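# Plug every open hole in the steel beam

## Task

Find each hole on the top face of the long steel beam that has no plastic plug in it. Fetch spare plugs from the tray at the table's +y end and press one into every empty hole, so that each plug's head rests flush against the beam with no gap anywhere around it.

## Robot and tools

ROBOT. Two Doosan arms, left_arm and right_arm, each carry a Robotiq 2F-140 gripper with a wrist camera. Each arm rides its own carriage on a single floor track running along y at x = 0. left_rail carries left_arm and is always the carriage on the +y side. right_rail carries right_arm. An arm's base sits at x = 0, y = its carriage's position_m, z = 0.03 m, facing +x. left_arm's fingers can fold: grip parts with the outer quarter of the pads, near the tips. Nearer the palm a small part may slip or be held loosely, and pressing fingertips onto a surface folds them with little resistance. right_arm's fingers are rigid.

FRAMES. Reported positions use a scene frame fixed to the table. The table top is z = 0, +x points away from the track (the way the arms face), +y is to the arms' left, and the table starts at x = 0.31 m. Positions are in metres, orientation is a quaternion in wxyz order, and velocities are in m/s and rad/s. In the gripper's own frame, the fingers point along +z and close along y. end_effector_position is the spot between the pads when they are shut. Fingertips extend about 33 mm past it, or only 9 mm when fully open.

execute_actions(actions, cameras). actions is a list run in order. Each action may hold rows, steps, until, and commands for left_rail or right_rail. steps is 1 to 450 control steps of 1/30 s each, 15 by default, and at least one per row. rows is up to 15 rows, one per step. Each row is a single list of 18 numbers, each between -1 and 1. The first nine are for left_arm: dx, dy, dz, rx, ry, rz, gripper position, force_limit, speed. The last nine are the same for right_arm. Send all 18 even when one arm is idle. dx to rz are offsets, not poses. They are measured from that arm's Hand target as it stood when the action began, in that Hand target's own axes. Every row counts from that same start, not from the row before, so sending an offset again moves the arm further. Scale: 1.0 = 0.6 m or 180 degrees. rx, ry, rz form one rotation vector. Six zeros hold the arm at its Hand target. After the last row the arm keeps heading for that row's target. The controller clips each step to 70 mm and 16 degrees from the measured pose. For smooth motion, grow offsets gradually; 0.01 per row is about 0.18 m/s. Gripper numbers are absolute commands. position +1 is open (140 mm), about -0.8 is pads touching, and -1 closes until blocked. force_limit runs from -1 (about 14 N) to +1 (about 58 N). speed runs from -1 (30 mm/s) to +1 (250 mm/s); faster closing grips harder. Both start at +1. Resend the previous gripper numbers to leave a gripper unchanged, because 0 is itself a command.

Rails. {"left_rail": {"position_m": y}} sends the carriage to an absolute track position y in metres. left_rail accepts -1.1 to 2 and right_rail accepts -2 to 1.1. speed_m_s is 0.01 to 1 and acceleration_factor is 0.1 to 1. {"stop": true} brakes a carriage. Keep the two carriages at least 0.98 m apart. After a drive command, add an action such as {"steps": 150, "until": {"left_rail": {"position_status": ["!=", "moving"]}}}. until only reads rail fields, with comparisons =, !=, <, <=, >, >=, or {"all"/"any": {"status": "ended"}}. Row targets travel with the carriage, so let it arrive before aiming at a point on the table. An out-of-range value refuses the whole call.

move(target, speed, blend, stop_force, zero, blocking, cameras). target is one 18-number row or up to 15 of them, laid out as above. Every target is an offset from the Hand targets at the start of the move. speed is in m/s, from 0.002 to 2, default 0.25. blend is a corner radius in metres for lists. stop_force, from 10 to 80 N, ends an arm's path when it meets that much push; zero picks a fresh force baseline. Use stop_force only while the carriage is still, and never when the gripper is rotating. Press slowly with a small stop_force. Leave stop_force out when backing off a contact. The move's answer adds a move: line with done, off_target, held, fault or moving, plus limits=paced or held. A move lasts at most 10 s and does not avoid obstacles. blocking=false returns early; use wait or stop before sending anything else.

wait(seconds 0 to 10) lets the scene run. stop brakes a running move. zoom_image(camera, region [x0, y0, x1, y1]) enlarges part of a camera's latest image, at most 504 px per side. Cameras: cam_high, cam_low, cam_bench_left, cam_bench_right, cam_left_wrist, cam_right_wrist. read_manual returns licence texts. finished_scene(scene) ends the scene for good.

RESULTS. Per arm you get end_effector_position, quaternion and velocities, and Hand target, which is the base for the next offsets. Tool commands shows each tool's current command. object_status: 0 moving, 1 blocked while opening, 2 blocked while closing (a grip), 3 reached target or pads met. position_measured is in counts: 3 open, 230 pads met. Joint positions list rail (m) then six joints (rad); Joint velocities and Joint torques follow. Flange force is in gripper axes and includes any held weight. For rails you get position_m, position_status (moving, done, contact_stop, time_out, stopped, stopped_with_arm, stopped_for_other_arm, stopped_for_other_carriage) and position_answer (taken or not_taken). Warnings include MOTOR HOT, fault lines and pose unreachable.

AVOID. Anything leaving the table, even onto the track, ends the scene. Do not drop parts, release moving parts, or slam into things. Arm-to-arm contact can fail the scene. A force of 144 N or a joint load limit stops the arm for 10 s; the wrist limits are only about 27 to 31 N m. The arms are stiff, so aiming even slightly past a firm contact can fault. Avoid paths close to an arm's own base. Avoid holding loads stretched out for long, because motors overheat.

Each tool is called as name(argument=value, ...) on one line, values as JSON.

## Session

execute_actions(actions=[])

Scene clock: 0.00 s.
left_arm: end_effector_position=(+0.6500, +0.8822, +0.3520) position_measured=3 object_status=3 end_effector_quat_wxyz=(+0.000, +1.000, +0.000, +0.000) | right_arm: end_effector_position=(+0.6500, -1.3586, +0.3520) position_measured=3 object_status=3 end_effector_quat_wxyz=(+0.000, +1.000, +0.000, +0.000)
Joint positions: left_arm=[0.882 -0.053 0.164 1.605 0 1.373 1.518] | right_arm=[-1.359 -0.053 0.164 1.605 0 1.373 1.518]
Joint velocities: within noise
Joint torques (N m): no reading
Flange force (N): no reading
Hand target: left_arm +0.6500, +0.8822, +0.3520; +0.000, +1.000, +0.000, +0.000 | right_arm +0.6500, -1.3586, +0.3520; +0.000, +1.000, +0.000, +0.000
Tool commands: left_gripper/position=+1.0 left_gripper/force_limit=+1.0 left_gripper/speed=+1.0 right_gripper/position=+1.0 right_gripper/force_limit=+1.0 right_gripper/speed=+1.0
left_rail: position_m=0.882 position_status=done
right_rail: position_m=-1.359 position_status=done
camera_calibration:
cam_left_wrist: T_world_to_cam=[[0.00958418, -0.999875, -0.0125371, 0.893005], [-0.937258, -0.0133522, 0.348382, 0.504666], [-0.348506, 0.00841156, -0.937269, 0.694464], [0, 0, 0, 1]] pos_world=[0.706468, 0.89379, 0.486279]
cam_right_wrist: T_world_to_cam=[[-0.00810738, -0.999869, -0.013979, -1.34015], [-0.941581, 0.00292638, 0.336773, 0.506763], [-0.336688, 0.0158927, -0.941482, 0.716333], [0, 0, 0, 1]] pos_world=[0.707474, -1.35284, 0.485017]

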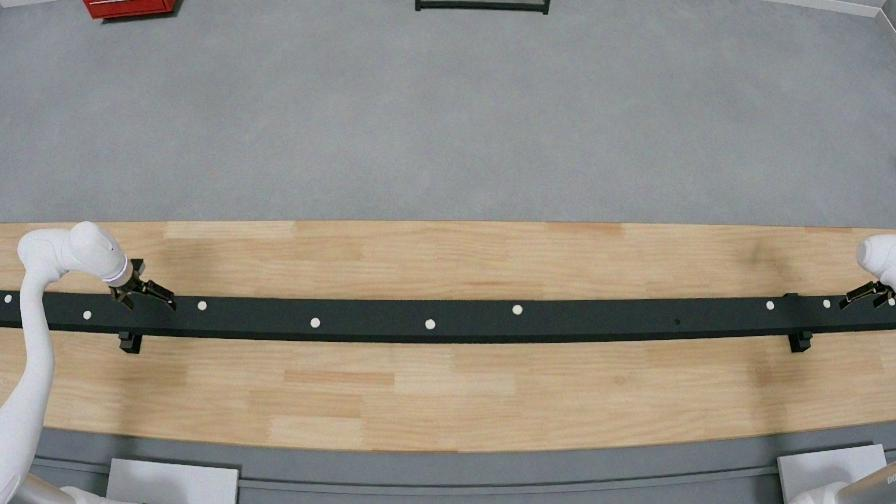

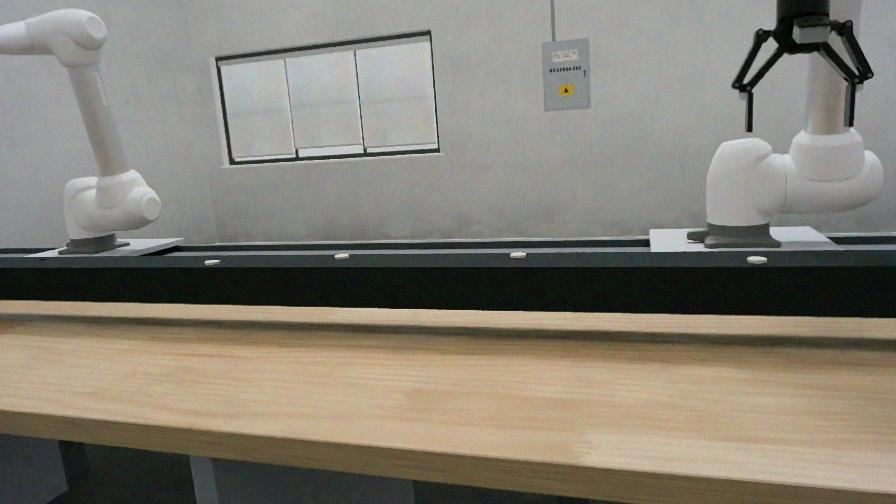

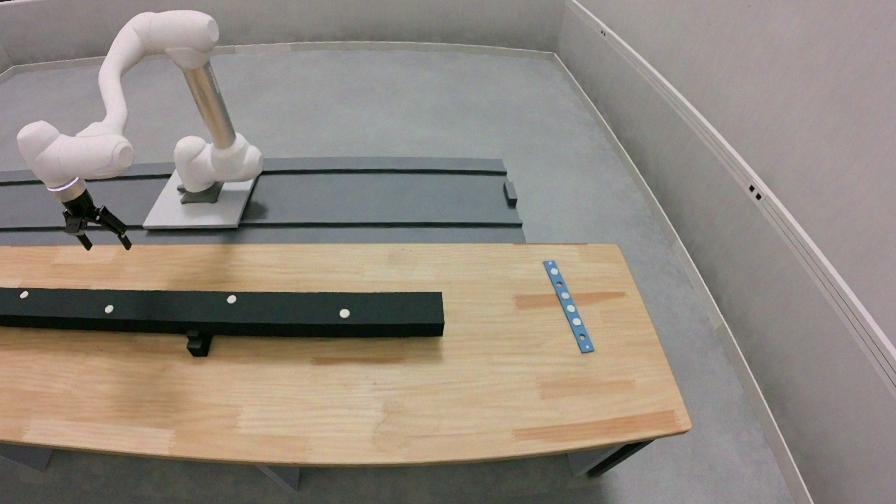

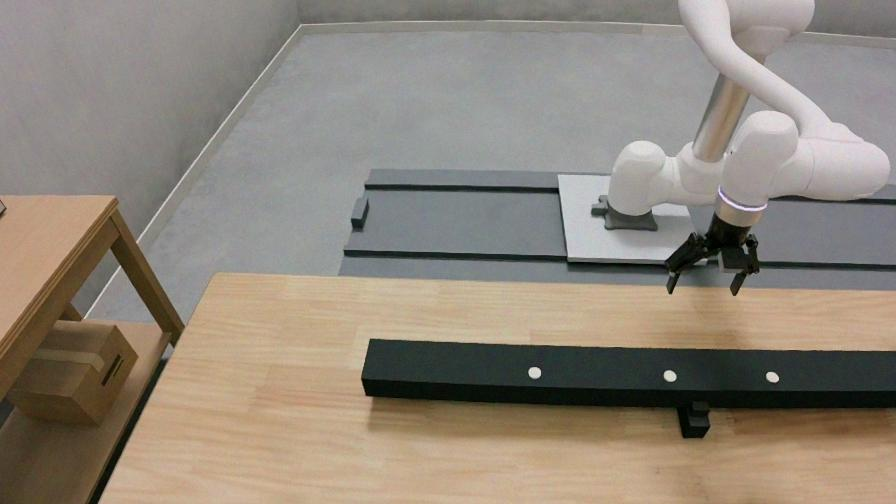

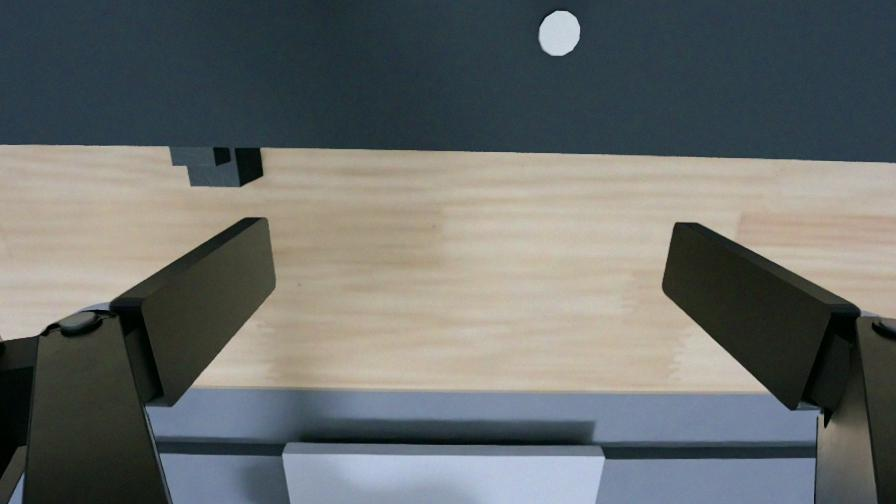

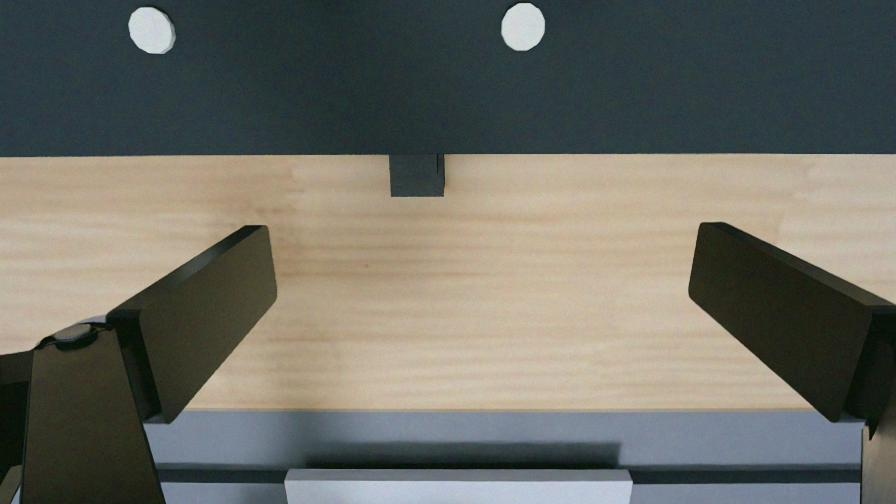

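zoom_image(camera="cam_high", region=[440, 270, 800, 360])

execute_actions(actions=[{"left_rail":{"position_m":2.0,"acceleration_factor":0.5},"right_rail":{"position_m":-2.0,"acceleration_factor":0.5},"steps":200,"until":{"all":{"status":"ended"}}}], cameras=["cam_high"])

zoom_image(camera="cam_high", region=[0, 270, 260, 360])

zoom_image(camera="cam_high", region=[220, 270, 580, 360])

move(target=[-0.058,-0.667,0.34,0,0,0,-0.2,1,1,0,0,0,0,0,0,1,1,1], cameras=["cam_left_wrist","cam_bench_right","cam_bench_left"])

zoom_image(camera="cam_bench_right", region=[350, 320, 896, 420])

zoom_image(camera="cam_bench_left", region=[0, 270, 460, 360])

Scaled by 1.400 from the camera's 896x504 image, which has a finer 1280x720 frame.

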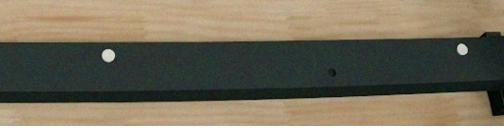

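Scene clock: 10.87 s.
left_arm: end_effector_position=(+0.6500, +1.9997, +0.3520) position_measured=3 object_status=3 end_effector_quat_wxyz=(+0.000, +1.000, +0.000, +0.000) | right_arm: end_effector_position=(+0.6500, -2.0000, +0.3520) position_measured=3 object_status=3 end_effector_quat_wxyz=(+0.000, +1.000, +0.000, +0.000)
Joint positions: left_arm=[2 -0.053 0.164 1.605 0 1.373 1.518] | right_arm=[-2 -0.053 0.164 1.605 0 1.373 1.518]
Joint torques (N m): left_arm=[1.01 -61.31 -38.88 3.93 -0.11 -0.35] | right_arm=[-1.22 -52.79 -42.65 4.39 0.21 -0.03]
Flange force (N): left_arm=[9.3 1.2 -2.2] | right_arm=[-10.8 -1.5 1.0]
Hand target: left_arm +0.6500, +1.9998, +0.3520; +0.000, +1.000, +0.000, +0.000 | right_arm +0.6500, -2.0000, +0.3520; +0.000, +1.000, +0.000, +0.000
Tool commands: left_gripper/position=+1.0 left_gripper/force_limit=+1.0 left_gripper/speed=+1.0 right_gripper/position=+1.0 right_gripper/force_limit=+1.0 right_gripper/speed=+1.0
left_rail: position_m=2.000 position_status=done
right_rail: position_m=-2.000 position_status=done
Images, in order (width x height): cam_high 896x504.

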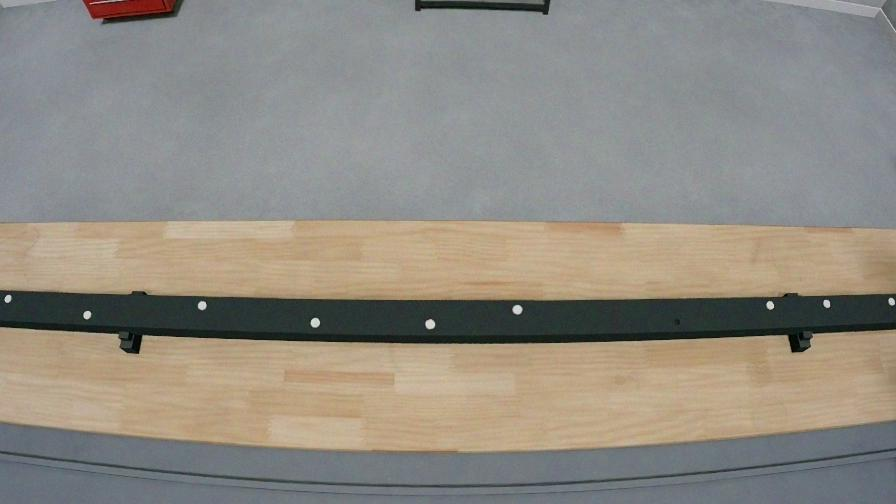

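Scaled by 1.938 from the camera's 896x504 image, which has a finer 1280x720 frame.

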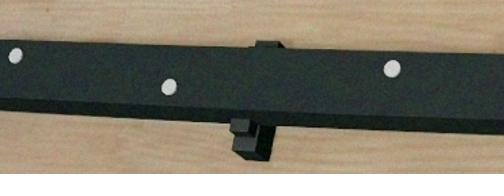

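Scaled by 1.400 from the camera's 896x504 image, which has a finer 1280x720 frame.

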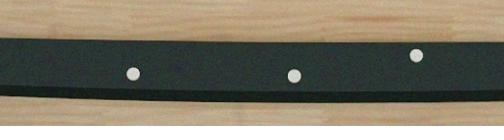

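Scene clock: 13.13 s.
left_arm: end_effector_position=(+0.6152, +2.4000, +0.1480) position_measured=154 object_status=3 end_effector_quat_wxyz=(+0.000, +1.000, +0.000, +0.000) | right_arm: end_effector_position=(+0.6500, -2.0000, +0.3520) position_measured=3 object_status=3 end_effector_quat_wxyz=(+0.000, +1.000, +0.000, +0.000)
Joint positions: left_arm=[2 0.53 0.405 1.673 0 1.063 2.1] | right_arm=[-2 -0.053 0.164 1.605 0 1.373 1.518]
Joint torques (N m): left_arm=[0.05 -82.02 -34.45 3.49 -0.06 -0.3] | right_arm=[-1.35 -53.42 -42.92 4.41 0.2 -0.1]
Flange force (N): left_arm=[9.3 -6.1 1.6] | right_arm=[-10.9 -2.2 1.3]
Hand target: left_arm +0.6152, +2.4001, +0.1480; +0.000, +1.000, +0.000, +0.000 | right_arm +0.6500, -2.0000, +0.3520; +0.000, +1.000, +0.000, +0.000
Off the commanded pose: left_arm 0.000 m, 0 deg | right_arm 0.000 m, 0 deg.
left_rail: position_m=2.000 position_status=done
right_rail: position_m=-2.000 position_status=done
move: done
camera_calibration:
cam_left_wrist: T_world_to_cam=[[0.00958418, -0.999875, -0.0125371, 2.40849], [-0.937258, -0.0133522, 0.348382, 0.563387], [-0.348506, 0.00841156, -0.937269, 0.478366], [0, 0, 0, 1]] pos_world=[0.671668, 2.41169, 0.282279]
Images, in order (width x height): cam_bench_left 896x504, cam_bench_right 896x504, cam_left_wrist 896x504.

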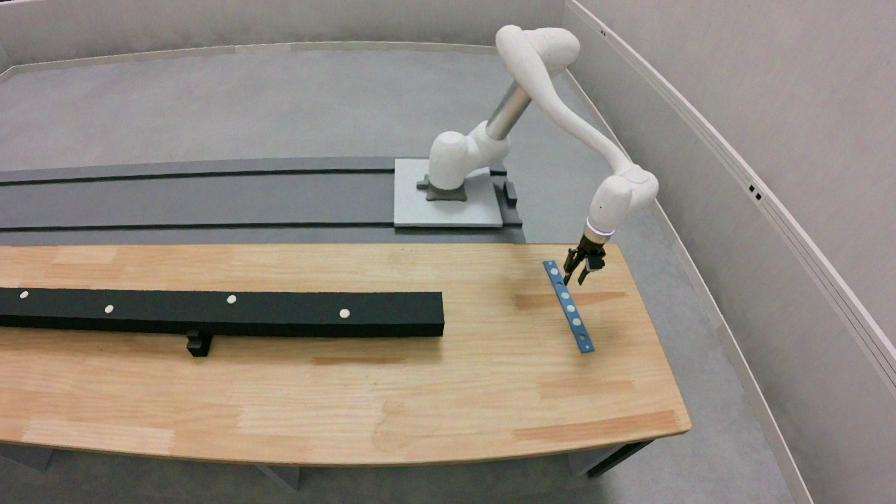

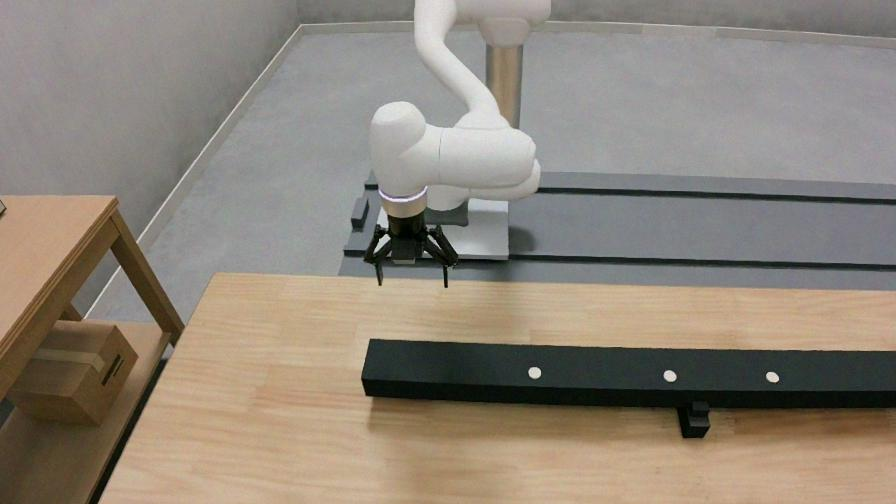

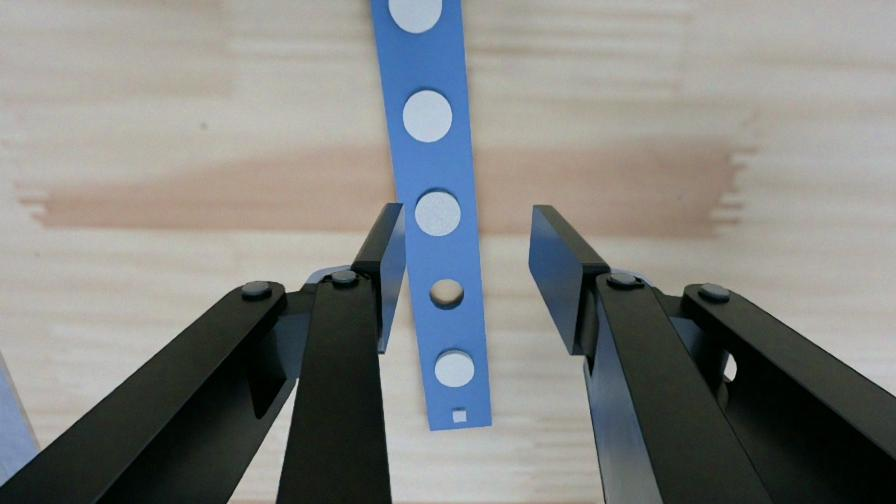

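Region (350, 320, 896, 420) is 546x100 pixels. A region can be at most 504 by 504 pixels.

Scaled by 1.096 from the camera's 896x504 image, which has a finer 1280x720 frame.

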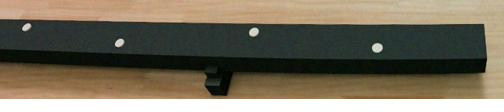

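move(target=[-0.0285,-0.025,0.1465,0,0,0,-0.2,1,1,0,0,0,0,0,0,1,1,1], speed=0.15, cameras=["cam_left_wrist"])

zoom_image(camera="cam_left_wrist", region=[360, 180, 600, 340])

Scene clock: 19.43 s.
left_arm: end_effector_position=(+0.5981, +2.4151, +0.0601) position_measured=154 object_status=3 end_effector_quat_wxyz=(+0.000, +1.000, +0.000, +0.000) | right_arm: end_effector_position=(+0.6500, -2.0000, +0.3520) position_measured=3 object_status=3 end_effector_quat_wxyz=(+0.000, +1.000, +0.000, +0.000)
Joint positions: left_arm=[2 0.559 0.476 1.75 0 0.915 2.13] | right_arm=[-2 -0.053 0.164 1.605 0 1.373 1.518]
Joint torques (N m): left_arm=[1.07 -83.35 -30.95 3.09 -0.17 -0.33] | right_arm=[-1.79 -53.29 -42.72 4.43 0.22 -0.06]
Flange force (N): left_arm=[7.4 -3.7 1.0] | right_arm=[-10.0 -2.5 1.4]
Hand target: left_arm +0.5981, +2.4151, +0.0601; +0.000, +1.000, +0.000, +0.000 | right_arm +0.6500, -2.0000, +0.3520; +0.000, +1.000, +0.000, +0.000
Off the commanded pose: left_arm 0.000 m, 0 deg | right_arm 0.000 m, 0 deg.
left_rail: position_m=2.000 position_status=done
right_rail: position_m=-2.000 position_status=done
move: done
camera_calibration:
cam_left_wrist: T_world_to_cam=[[0.00958418, -0.999875, -0.0125371, 2.42255], [-0.937258, -0.0133522, 0.348382, 0.578183], [-0.348506, 0.00841156, -0.937269, 0.389894], [0, 0, 0, 1]] pos_world=[0.654568, 2.42669, 0.194379]
Images, in order (width x height): cam_left_wrist 896x504.

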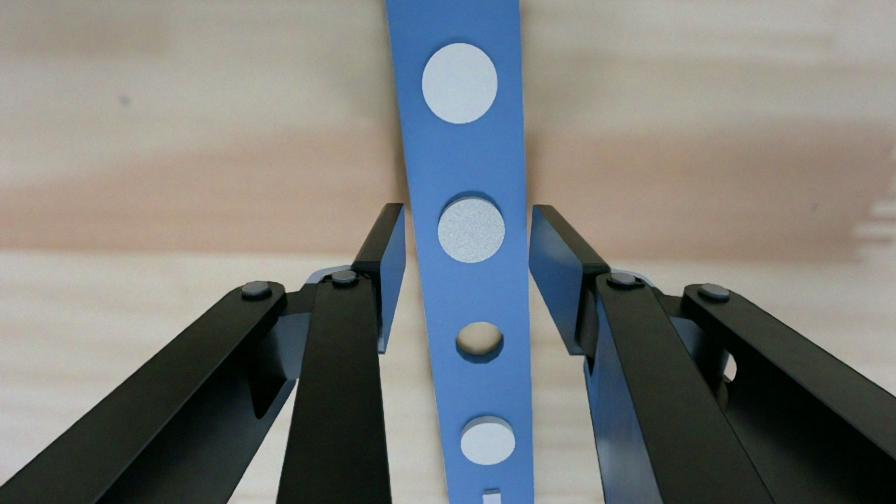

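Scaled by 2.100 from the camera's 896x504 image, which has a finer 1280x720 frame.

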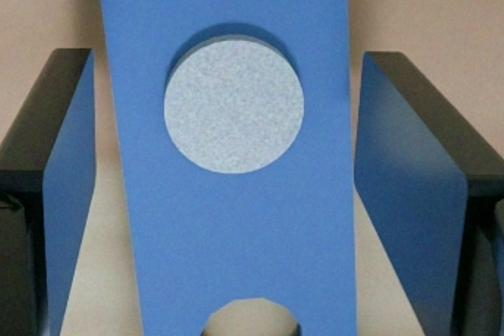

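move(target=[0,0.001,0.0245,0,0,0,-0.21,-0.5,0,0,0,0,0,0,0,1,1,1], speed=0.04, cameras=[])

execute_actions(actions=[{"rows":[[0,0,0,0,0,0,-1,-0.2,-1,0,0,0,0,0,0,1,1,1]],"steps":60}], cameras=["cam_left_wrist"])

move(target=[[0,0,-0.1,0,0,0,-1,-0.2,-1,-0.2,0,-0.3,0,0,0,1,1,1],[0.08,0.69,-0.4,0,0,0,-1,-0.2,-1,-0.4,0,-0.4,0,0,0,1,1,1]], blend=[0.03,0], speed=[0.08,0.25], cameras=["cam_left_wrist"])

execute_actions(actions=[{"left_rail":{"position_m":-0.7,"acceleration_factor":0.3},"steps":300,"until":{"all":{"status":"ended"}}}], cameras=["cam_left_wrist","cam_high"])

Scene clock: 25.47 s.
left_arm: end_effector_position=(+0.5981, +2.4145, +0.0454) position_measured=155 object_status=3 end_effector_quat_wxyz=(+0.000, +1.000, +0.000, +0.000) | right_arm: end_effector_position=(+0.6500, -2.0000, +0.3520) position_measured=3 object_status=3 end_effector_quat_wxyz=(+0.000, +1.000, +0.000, +0.000)
Joint positions: left_arm=[2 0.559 0.491 1.76 0 0.891 2.129] | right_arm=[-2 -0.053 0.164 1.605 0 1.373 1.518]
Joint torques (N m): left_arm=[1.29 -84.89 -30.39 3.04 -0.1 -0.36] | right_arm=[-1.29 -53.35 -42.83 4.46 0.19 -0.06]
Flange force (N): left_arm=[8.3 -4.0 2.2] | right_arm=[-11.0 -2.1 1.0]
Hand target: left_arm +0.5981, +2.4145, +0.0454; +0.000, +1.000, +0.000, +0.000 | right_arm +0.6500, -2.0000, +0.3520; +0.000, +1.000, +0.000, +0.000
Off the commanded pose: left_arm 0.000 m, 0 deg | right_arm 0.000 m, 0 deg.
left_rail: position_m=2.000 position_status=done
right_rail: position_m=-2.000 position_status=done
move: done
No camera images: "cameras" was empty.

Scene clock: 27.67 s.
left_arm: end_effector_position=(+0.5981, +2.4145, +0.0454) position_measured=192 object_status=2 end_effector_quat_wxyz=(+0.000, +1.000, +0.000, +0.000) | right_arm: end_effector_position=(+0.6500, -2.0000, +0.3520) position_measured=3 object_status=3 end_effector_quat_wxyz=(+0.000, +1.000, +0.000, +0.000)
Joint positions: left_arm=[2 0.559 0.491 1.76 0 0.891 2.129] | right_arm=[-2 -0.053 0.164 1.605 0 1.373 1.518]
Joint torques (N m): left_arm=[2.82 -81.67 -29.1 3.81 -0.7 -0.35] | right_arm=[-1.46 -52.82 -42.84 4.39 0.22 -0.07]
Flange force (N): left_arm=[8.6 -1.8 -2.9] | right_arm=[-11.9 -2.3 0.9]
Hand target: left_arm +0.5981, +2.4145, +0.0454; +0.000, +1.000, +0.000, +0.000 | right_arm +0.6500, -2.0000, +0.3520; +0.000, +1.000, +0.000, +0.000
Off the commanded pose: left_arm 0.000 m, 0 deg | right_arm 0.000 m, 0 deg.
left_rail: position_m=2.000 position_status=done
right_rail: position_m=-2.000 position_status=done
camera_calibration:
cam_left_wrist: T_world_to_cam=[[0.00958223, -0.999875, -0.012538, 2.42177], [-0.937225, -0.0133515, 0.34847, 0.583292], [-0.348594, 0.00841183, -0.937236, 0.376078], [0, 0, 0, 1]] pos_world=[0.654569, 2.42609, 0.179579]
Images, in order (width x height): cam_left_wrist 896x504.

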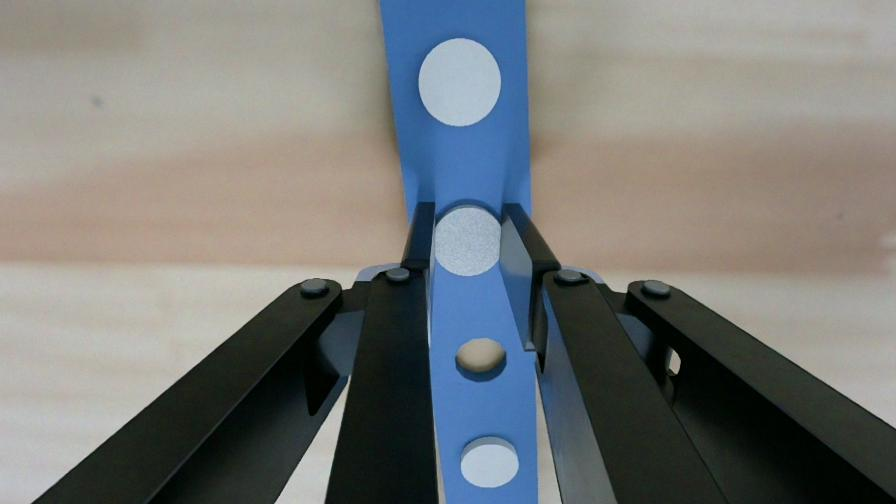

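Scene clock: 32.63 s.
left_arm: end_effector_position=(+0.6461, +2.0005, +0.2854) position_measured=192 object_status=2 end_effector_quat_wxyz=(+0.000, +1.000, +0.000, +0.000) | right_arm: end_effector_position=(+0.4100, -2.0000, +0.5920) position_measured=3 object_status=3 end_effector_quat_wxyz=(+0.000, +1.000, +0.000, +0.000)
Joint positions: left_arm=[2 -0.052 0.185 1.702 0 1.254 1.518] | right_arm=[-2 -0.084 -0.217 1.541 0 1.818 1.487]
Joint torques (N m): left_arm=[0.83 -62.02 -37.54 3.83 -0.07 -0.62] | right_arm=[-1.36 -14.25 -42.31 4.44 0.1 0]
Flange force (N): left_arm=[9.4 0.5 -1.3] | right_arm=[-8.0 -3.3 5.4]
Hand target: left_arm +0.6461, +2.0005, +0.2854; +0.000, +1.000, +0.000, +0.000 | right_arm +0.4100, -2.0000, +0.5920; +0.000, +1.000, +0.000, +0.000
Off the commanded pose: left_arm 0.000 m, 0 deg | right_arm 0.000 m, 0 deg.
left_rail: position_m=2.000 position_status=done
right_rail: position_m=-2.000 position_status=done
move: done
camera_calibration:
cam_left_wrist: T_world_to_cam=[[0.00958418, -0.999875, -0.0125371, 2.01047], [-0.937258, -0.0133522, 0.348382, 0.539053], [-0.348506, 0.00841156, -0.937269, 0.621241], [0, 0, 0, 1]] pos_world=[0.702468, 2.01219, 0.419679]
Images, in order (width x height): cam_left_wrist 896x504.

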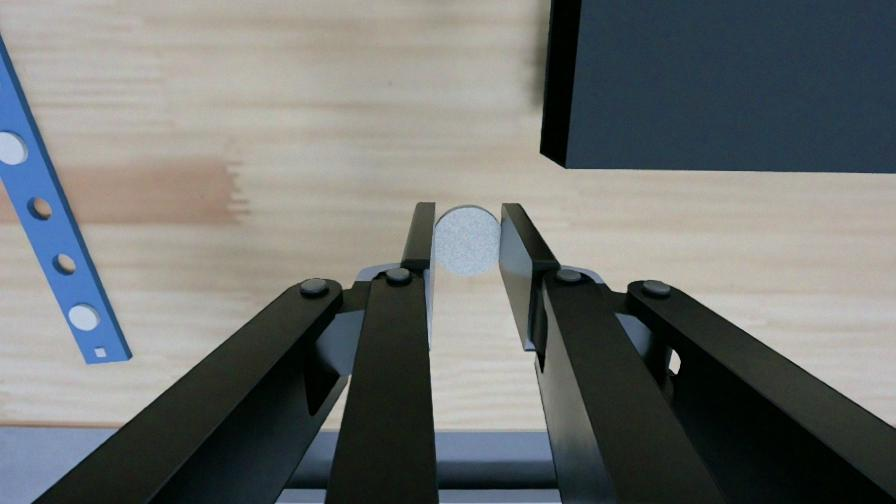

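Scene clock: 37.23 s.
left_arm: end_effector_position=(+0.6461, -0.6994, +0.2854) position_measured=192 object_status=2 end_effector_quat_wxyz=(+0.000, +1.000, +0.000, +0.000) | right_arm: end_effector_position=(+0.4100, -2.0000, +0.5920) position_measured=3 object_status=3 end_effector_quat_wxyz=(+0.000, +1.000, +0.000, +0.000)
Joint positions: left_arm=[-0.7 -0.052 0.185 1.702 0 1.254 1.518] | right_arm=[-2 -0.084 -0.217 1.541 0 1.818 1.487]
Joint torques (N m): left_arm=[1.22 -62.82 -37.76 3.82 -0.08 -0.35] | right_arm=[-1.29 -15.1 -42.3 4.42 0.1 -0.15]
Flange force (N): left_arm=[9.9 1.6 -1.0] | right_arm=[-6.9 -3.6 4.9]
Hand target: left_arm +0.6461, -0.6994, +0.2854; +0.000, +1.000, +0.000, +0.000 | right_arm +0.4100, -2.0000, +0.5920; +0.000, +1.000, +0.000, +0.000
Tool commands: left_gripper/position=-1.0 left_gripper/force_limit=-0.2 left_gripper/speed=-1.0 right_gripper/position=+1.0 right_gripper/force_limit=+1.0 right_gripper/speed=+1.0
Off the commanded pose: left_arm 0.000 m, 0 deg | right_arm 0.000 m, 0 deg.
left_rail: position_m=-0.700 position_status=done
right_rail: position_m=-2.000 position_status=done
camera_calibration:
cam_left_wrist: T_world_to_cam=[[0.00967795, -0.999874, -0.0125718, -0.689146], [-0.937256, -0.0134522, 0.348382, 0.503026], [-0.348507, 0.00841136, -0.937268, 0.643987], [0, 0, 0, 1]] pos_world=[0.702568, -0.687709, 0.419679]
Images, in order (width x height): cam_high 896x504, cam_left_wrist 896x504.

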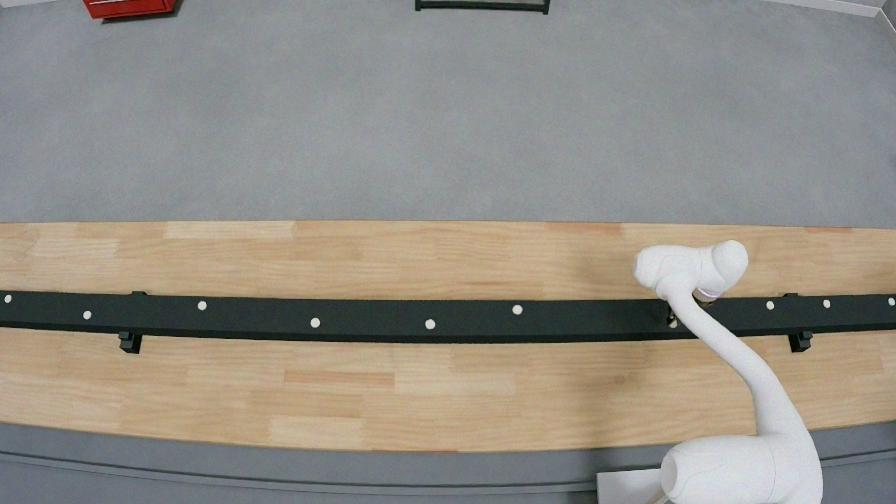

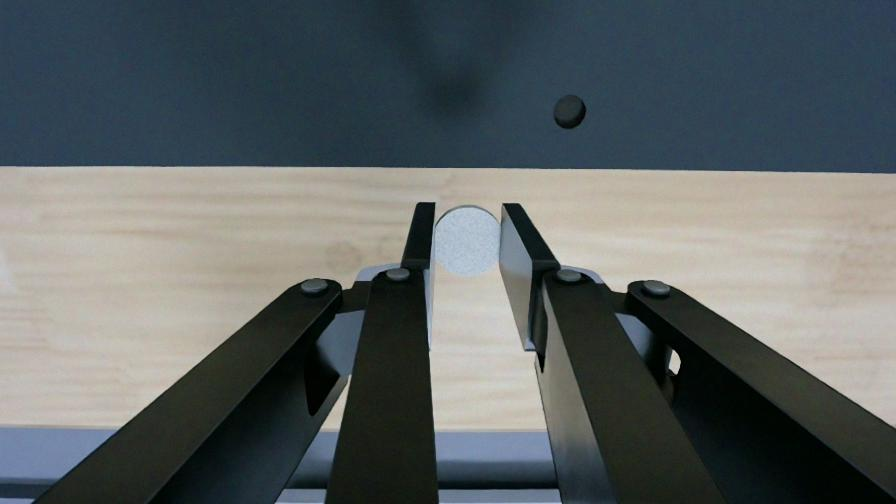

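move(target=[0.0755,0.1135,0.09,0,0,0,-1,-0.2,-1,0,0,0,0,0,0,1,1,1], speed=0.12, cameras=["cam_left_wrist"])

zoom_image(camera="cam_left_wrist", region=[340, 160, 580, 320])

Scene clock: 42.00 s.
left_arm: end_effector_position=(+0.6914, -0.7675, +0.2314) position_measured=192 object_status=2 end_effector_quat_wxyz=(+0.000, +1.000, +0.000, +0.000) | right_arm: end_effector_position=(+0.4100, -2.0000, +0.5920) position_measured=3 object_status=3 end_effector_quat_wxyz=(+0.000, +1.000, +0.000, +0.000)
Joint positions: left_arm=[-0.7 -0.147 0.289 1.672 0 1.18 1.424] | right_arm=[-2 -0.084 -0.217 1.541 0 1.818 1.487]
Joint torques (N m): left_arm=[1.09 -73.74 -36.68 3.8 -0.1 -0.37] | right_arm=[-1.39 -13.82 -42.15 4.3 0.11 -0.12]
Flange force (N): left_arm=[12.3 2.5 0.9] | right_arm=[-9.3 -3.9 5.1]
Hand target: left_arm +0.6914, -0.7675, +0.2314; +0.000, +1.000, +0.000, +0.000 | right_arm +0.4100, -2.0000, +0.5920; +0.000, +1.000, +0.000, +0.000
Off the commanded pose: left_arm 0.000 m, 0 deg | right_arm 0.000 m, 0 deg.
left_rail: position_m=-0.700 position_status=done
right_rail: position_m=-2.000 position_status=done
move: done
camera_calibration:
cam_left_wrist: T_world_to_cam=[[0.00961884, -0.999876, -0.0124433, -0.758358], [-0.937257, -0.013352, 0.348383, 0.563363], [-0.348506, 0.00831157, -0.93727, 0.609623], [0, 0, 0, 1]] pos_world=[0.747768, -0.755809, 0.365679]
Images, in order (width x height): cam_left_wrist 896x504.

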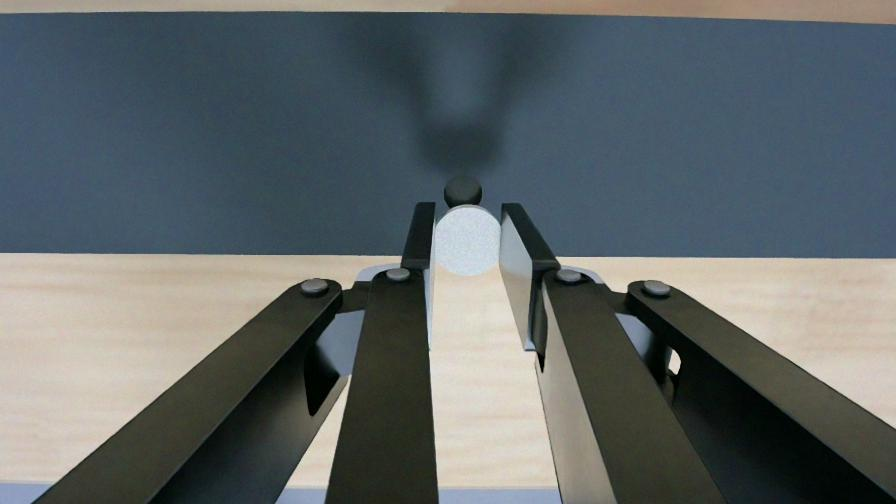

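Scaled by 2.100 from the camera's 896x504 image, which has a finer 1280x720 frame.

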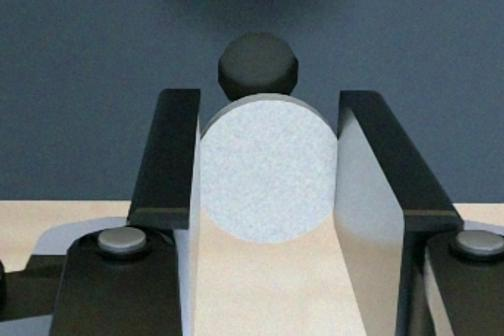

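move(target=[0.012,-0.0018,0.0235,0,0,0,-1,-0.2,-1,0,0,0,0,0,0,1,1,1], speed=0.06, cameras=["cam_left_wrist"])

zoom_image(camera="cam_left_wrist", region=[340, 160, 580, 320])

Scene clock: 46.87 s.
left_arm: end_effector_position=(+0.6986, -0.7664, +0.2173) position_measured=192 object_status=2 end_effector_quat_wxyz=(+0.000, +1.000, +0.000, +0.000) | right_arm: end_effector_position=(+0.4100, -2.0000, +0.5920) position_measured=3 object_status=3 end_effector_quat_wxyz=(+0.000, +1.000, +0.000, +0.000)
Joint positions: left_arm=[-0.7 -0.144 0.309 1.673 0 1.16 1.427] | right_arm=[-2 -0.084 -0.217 1.541 0 1.818 1.487]
Joint torques (N m): left_arm=[0.93 -73.43 -36.17 3.72 -0.11 -0.34] | right_arm=[-1.38 -15.06 -42.29 4.34 0.14 -0.01]
Flange force (N): left_arm=[10.0 2.1 -0.2] | right_arm=[-7.0 -3.3 4.9]
Hand target: left_arm +0.6986, -0.7664, +0.2173; +0.000, +1.000, +0.000, +0.000 | right_arm +0.4100, -2.0000, +0.5920; +0.000, +1.000, +0.000, +0.000
Off the commanded pose: left_arm 0.000 m, 0 deg | right_arm 0.000 m, 0 deg.
left_rail: position_m=-0.700 position_status=done
right_rail: position_m=-2.000 position_status=done
move: done
camera_calibration:
cam_left_wrist: T_world_to_cam=[[0.00958223, -0.999875, -0.012538, -0.757542], [-0.937225, -0.0133515, 0.34847, 0.574983], [-0.348594, 0.00841183, -0.937236, 0.599039], [0, 0, 0, 1]] pos_world=[0.754969, -0.75481, 0.351579]
Images, in order (width x height): cam_left_wrist 896x504.

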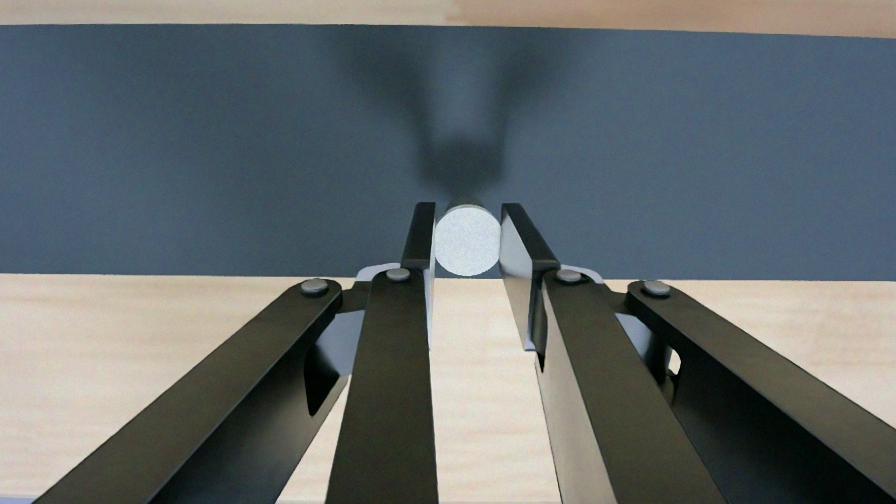

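Scaled by 2.100 from the camera's 896x504 image, which has a finer 1280x720 frame.

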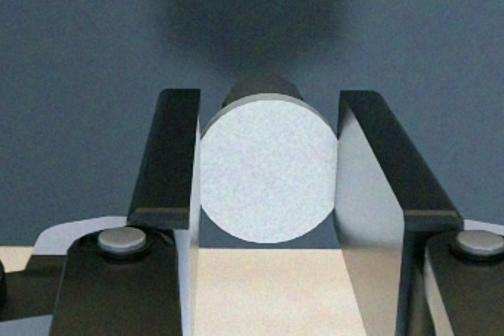

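move(target=[-0.0009,0.0002,0.02,0,0,0,-1,-0.2,-1,0,0,0,0,0,0,1,1,1], speed=0.04, cameras=["cam_left_wrist"])

zoom_image(camera="cam_left_wrist", region=[400, 160, 540, 260])

move(target=[0,0,0.05,0,0,0,-1,-0.2,-1,0,0,0,0,0,0,1,1,1], speed=0.01, stop_force=12, cameras=["cam_left_wrist"])

zoom_image(camera="cam_left_wrist", region=[340, 160, 580, 320])

Scene clock: 52.73 s.
left_arm: end_effector_position=(+0.6981, -0.7665, +0.2053) position_measured=192 object_status=2 end_effector_quat_wxyz=(+0.000, +1.000, +0.000, +0.000) | right_arm: end_effector_position=(+0.4100, -2.0000, +0.5920) position_measured=3 object_status=3 end_effector_quat_wxyz=(+0.000, +1.000, +0.000, +0.000)
Joint positions: left_arm=[-0.7 -0.144 0.316 1.687 0 1.139 1.427] | right_arm=[-2 -0.084 -0.217 1.541 0 1.818 1.487]
Joint torques (N m): left_arm=[1.04 -73.97 -36.36 3.62 0.01 -0.34] | right_arm=[-1.02 -14.12 -42.26 4.35 0.11 -0.13]
Flange force (N): left_arm=[8.9 2.0 0.9] | right_arm=[-7.8 -2.5 5.3]
Hand target: left_arm +0.6981, -0.7665, +0.2053; +0.000, +1.000, +0.000, +0.000 | right_arm +0.4100, -2.0000, +0.5920; +0.000, +1.000, +0.000, +0.000
Off the commanded pose: left_arm 0.000 m, 0 deg | right_arm 0.000 m, 0 deg.
left_rail: position_m=-0.700 position_status=done
right_rail: position_m=-2.000 position_status=done
move: done
camera_calibration:
cam_left_wrist: T_world_to_cam=[[0.00958418, -0.999875, -0.0125371, -0.757789], [-0.937258, -0.0133522, 0.348382, 0.578748], [-0.348506, 0.00841156, -0.937269, 0.587563], [0, 0, 0, 1]] pos_world=[0.754468, -0.75491, 0.339579]
Images, in order (width x height): cam_left_wrist 896x504.

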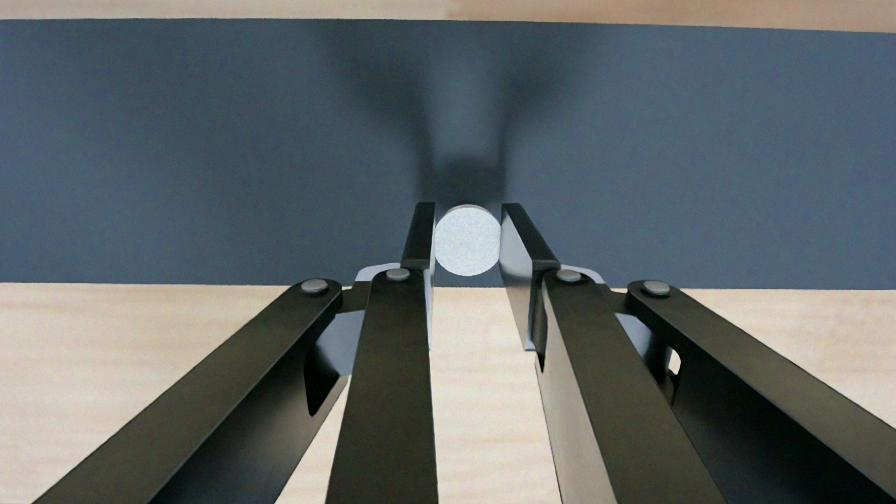

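Scaled by 3.600 from the camera's 896x504 image, which has a finer 1280x720 frame.

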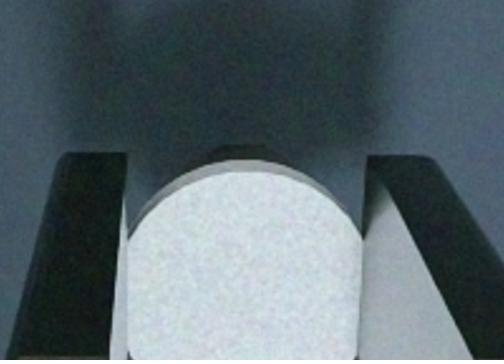

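Scene clock: 55.83 s.
left_arm: end_effector_position=(+0.6981, -0.7666, +0.1807) position_measured=192 object_status=2 end_effector_quat_wxyz=(+0.000, +1.000, +0.000, +0.000) | right_arm: end_effector_position=(+0.4100, -2.0000, +0.5920) position_measured=3 object_status=3 end_effector_quat_wxyz=(+0.000, +1.000, +0.000, +0.000)
Joint positions: left_arm=[-0.7 -0.144 0.334 1.711 0 1.097 1.427] | right_arm=[-2 -0.084 -0.217 1.541 0 1.818 1.487]
Joint torques (N m): left_arm=[4.41 -64.28 -29.88 5.26 -1.5 -0.41] | right_arm=[-1.71 -13.97 -42.44 4.44 0.19 0.02]
Flange force (N): left_arm=[5.3 6.4 -14.5] | right_arm=[-8.6 -4.1 5.8]
Hand target: left_arm +0.6981, -0.7666, +0.1807; +0.000, +1.000, +0.000, +0.000 (not the last commanded pose) | right_arm +0.4100, -2.0000, +0.5920; +0.000, +1.000, +0.000, +0.000
Off the commanded pose: left_arm 0.005 m, 0 deg | right_arm 0.000 m, 0 deg.
left_rail: position_m=-0.700 position_status=done
right_rail: position_m=-2.000 position_status=done
move: contact (left_arm)
camera_calibration:
cam_left_wrist: T_world_to_cam=[[0.00958383, -0.999875, -0.012537, -0.758097], [-0.937258, -0.0133518, 0.348382, 0.587319], [-0.348506, 0.00841156, -0.937269, 0.564507], [0, 0, 0, 1]] pos_world=[0.754468, -0.75491, 0.314979]
Images, in order (width x height): cam_left_wrist 896x504.

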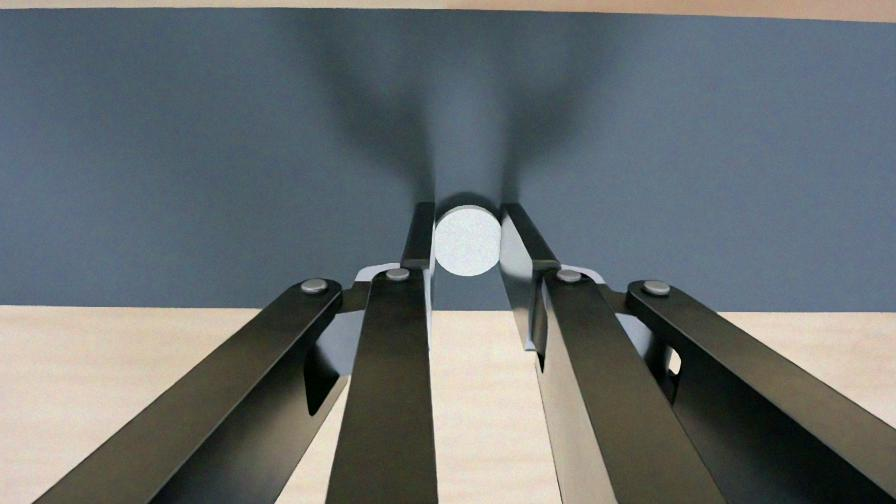

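Scaled by 2.100 from the camera's 896x504 image, which has a finer 1280x720 frame.

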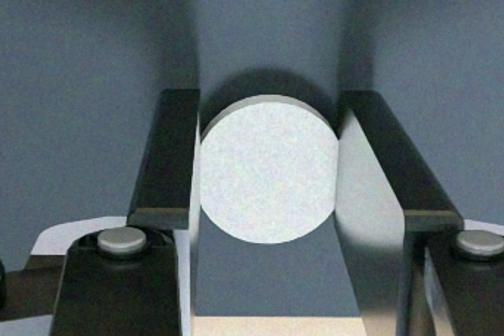

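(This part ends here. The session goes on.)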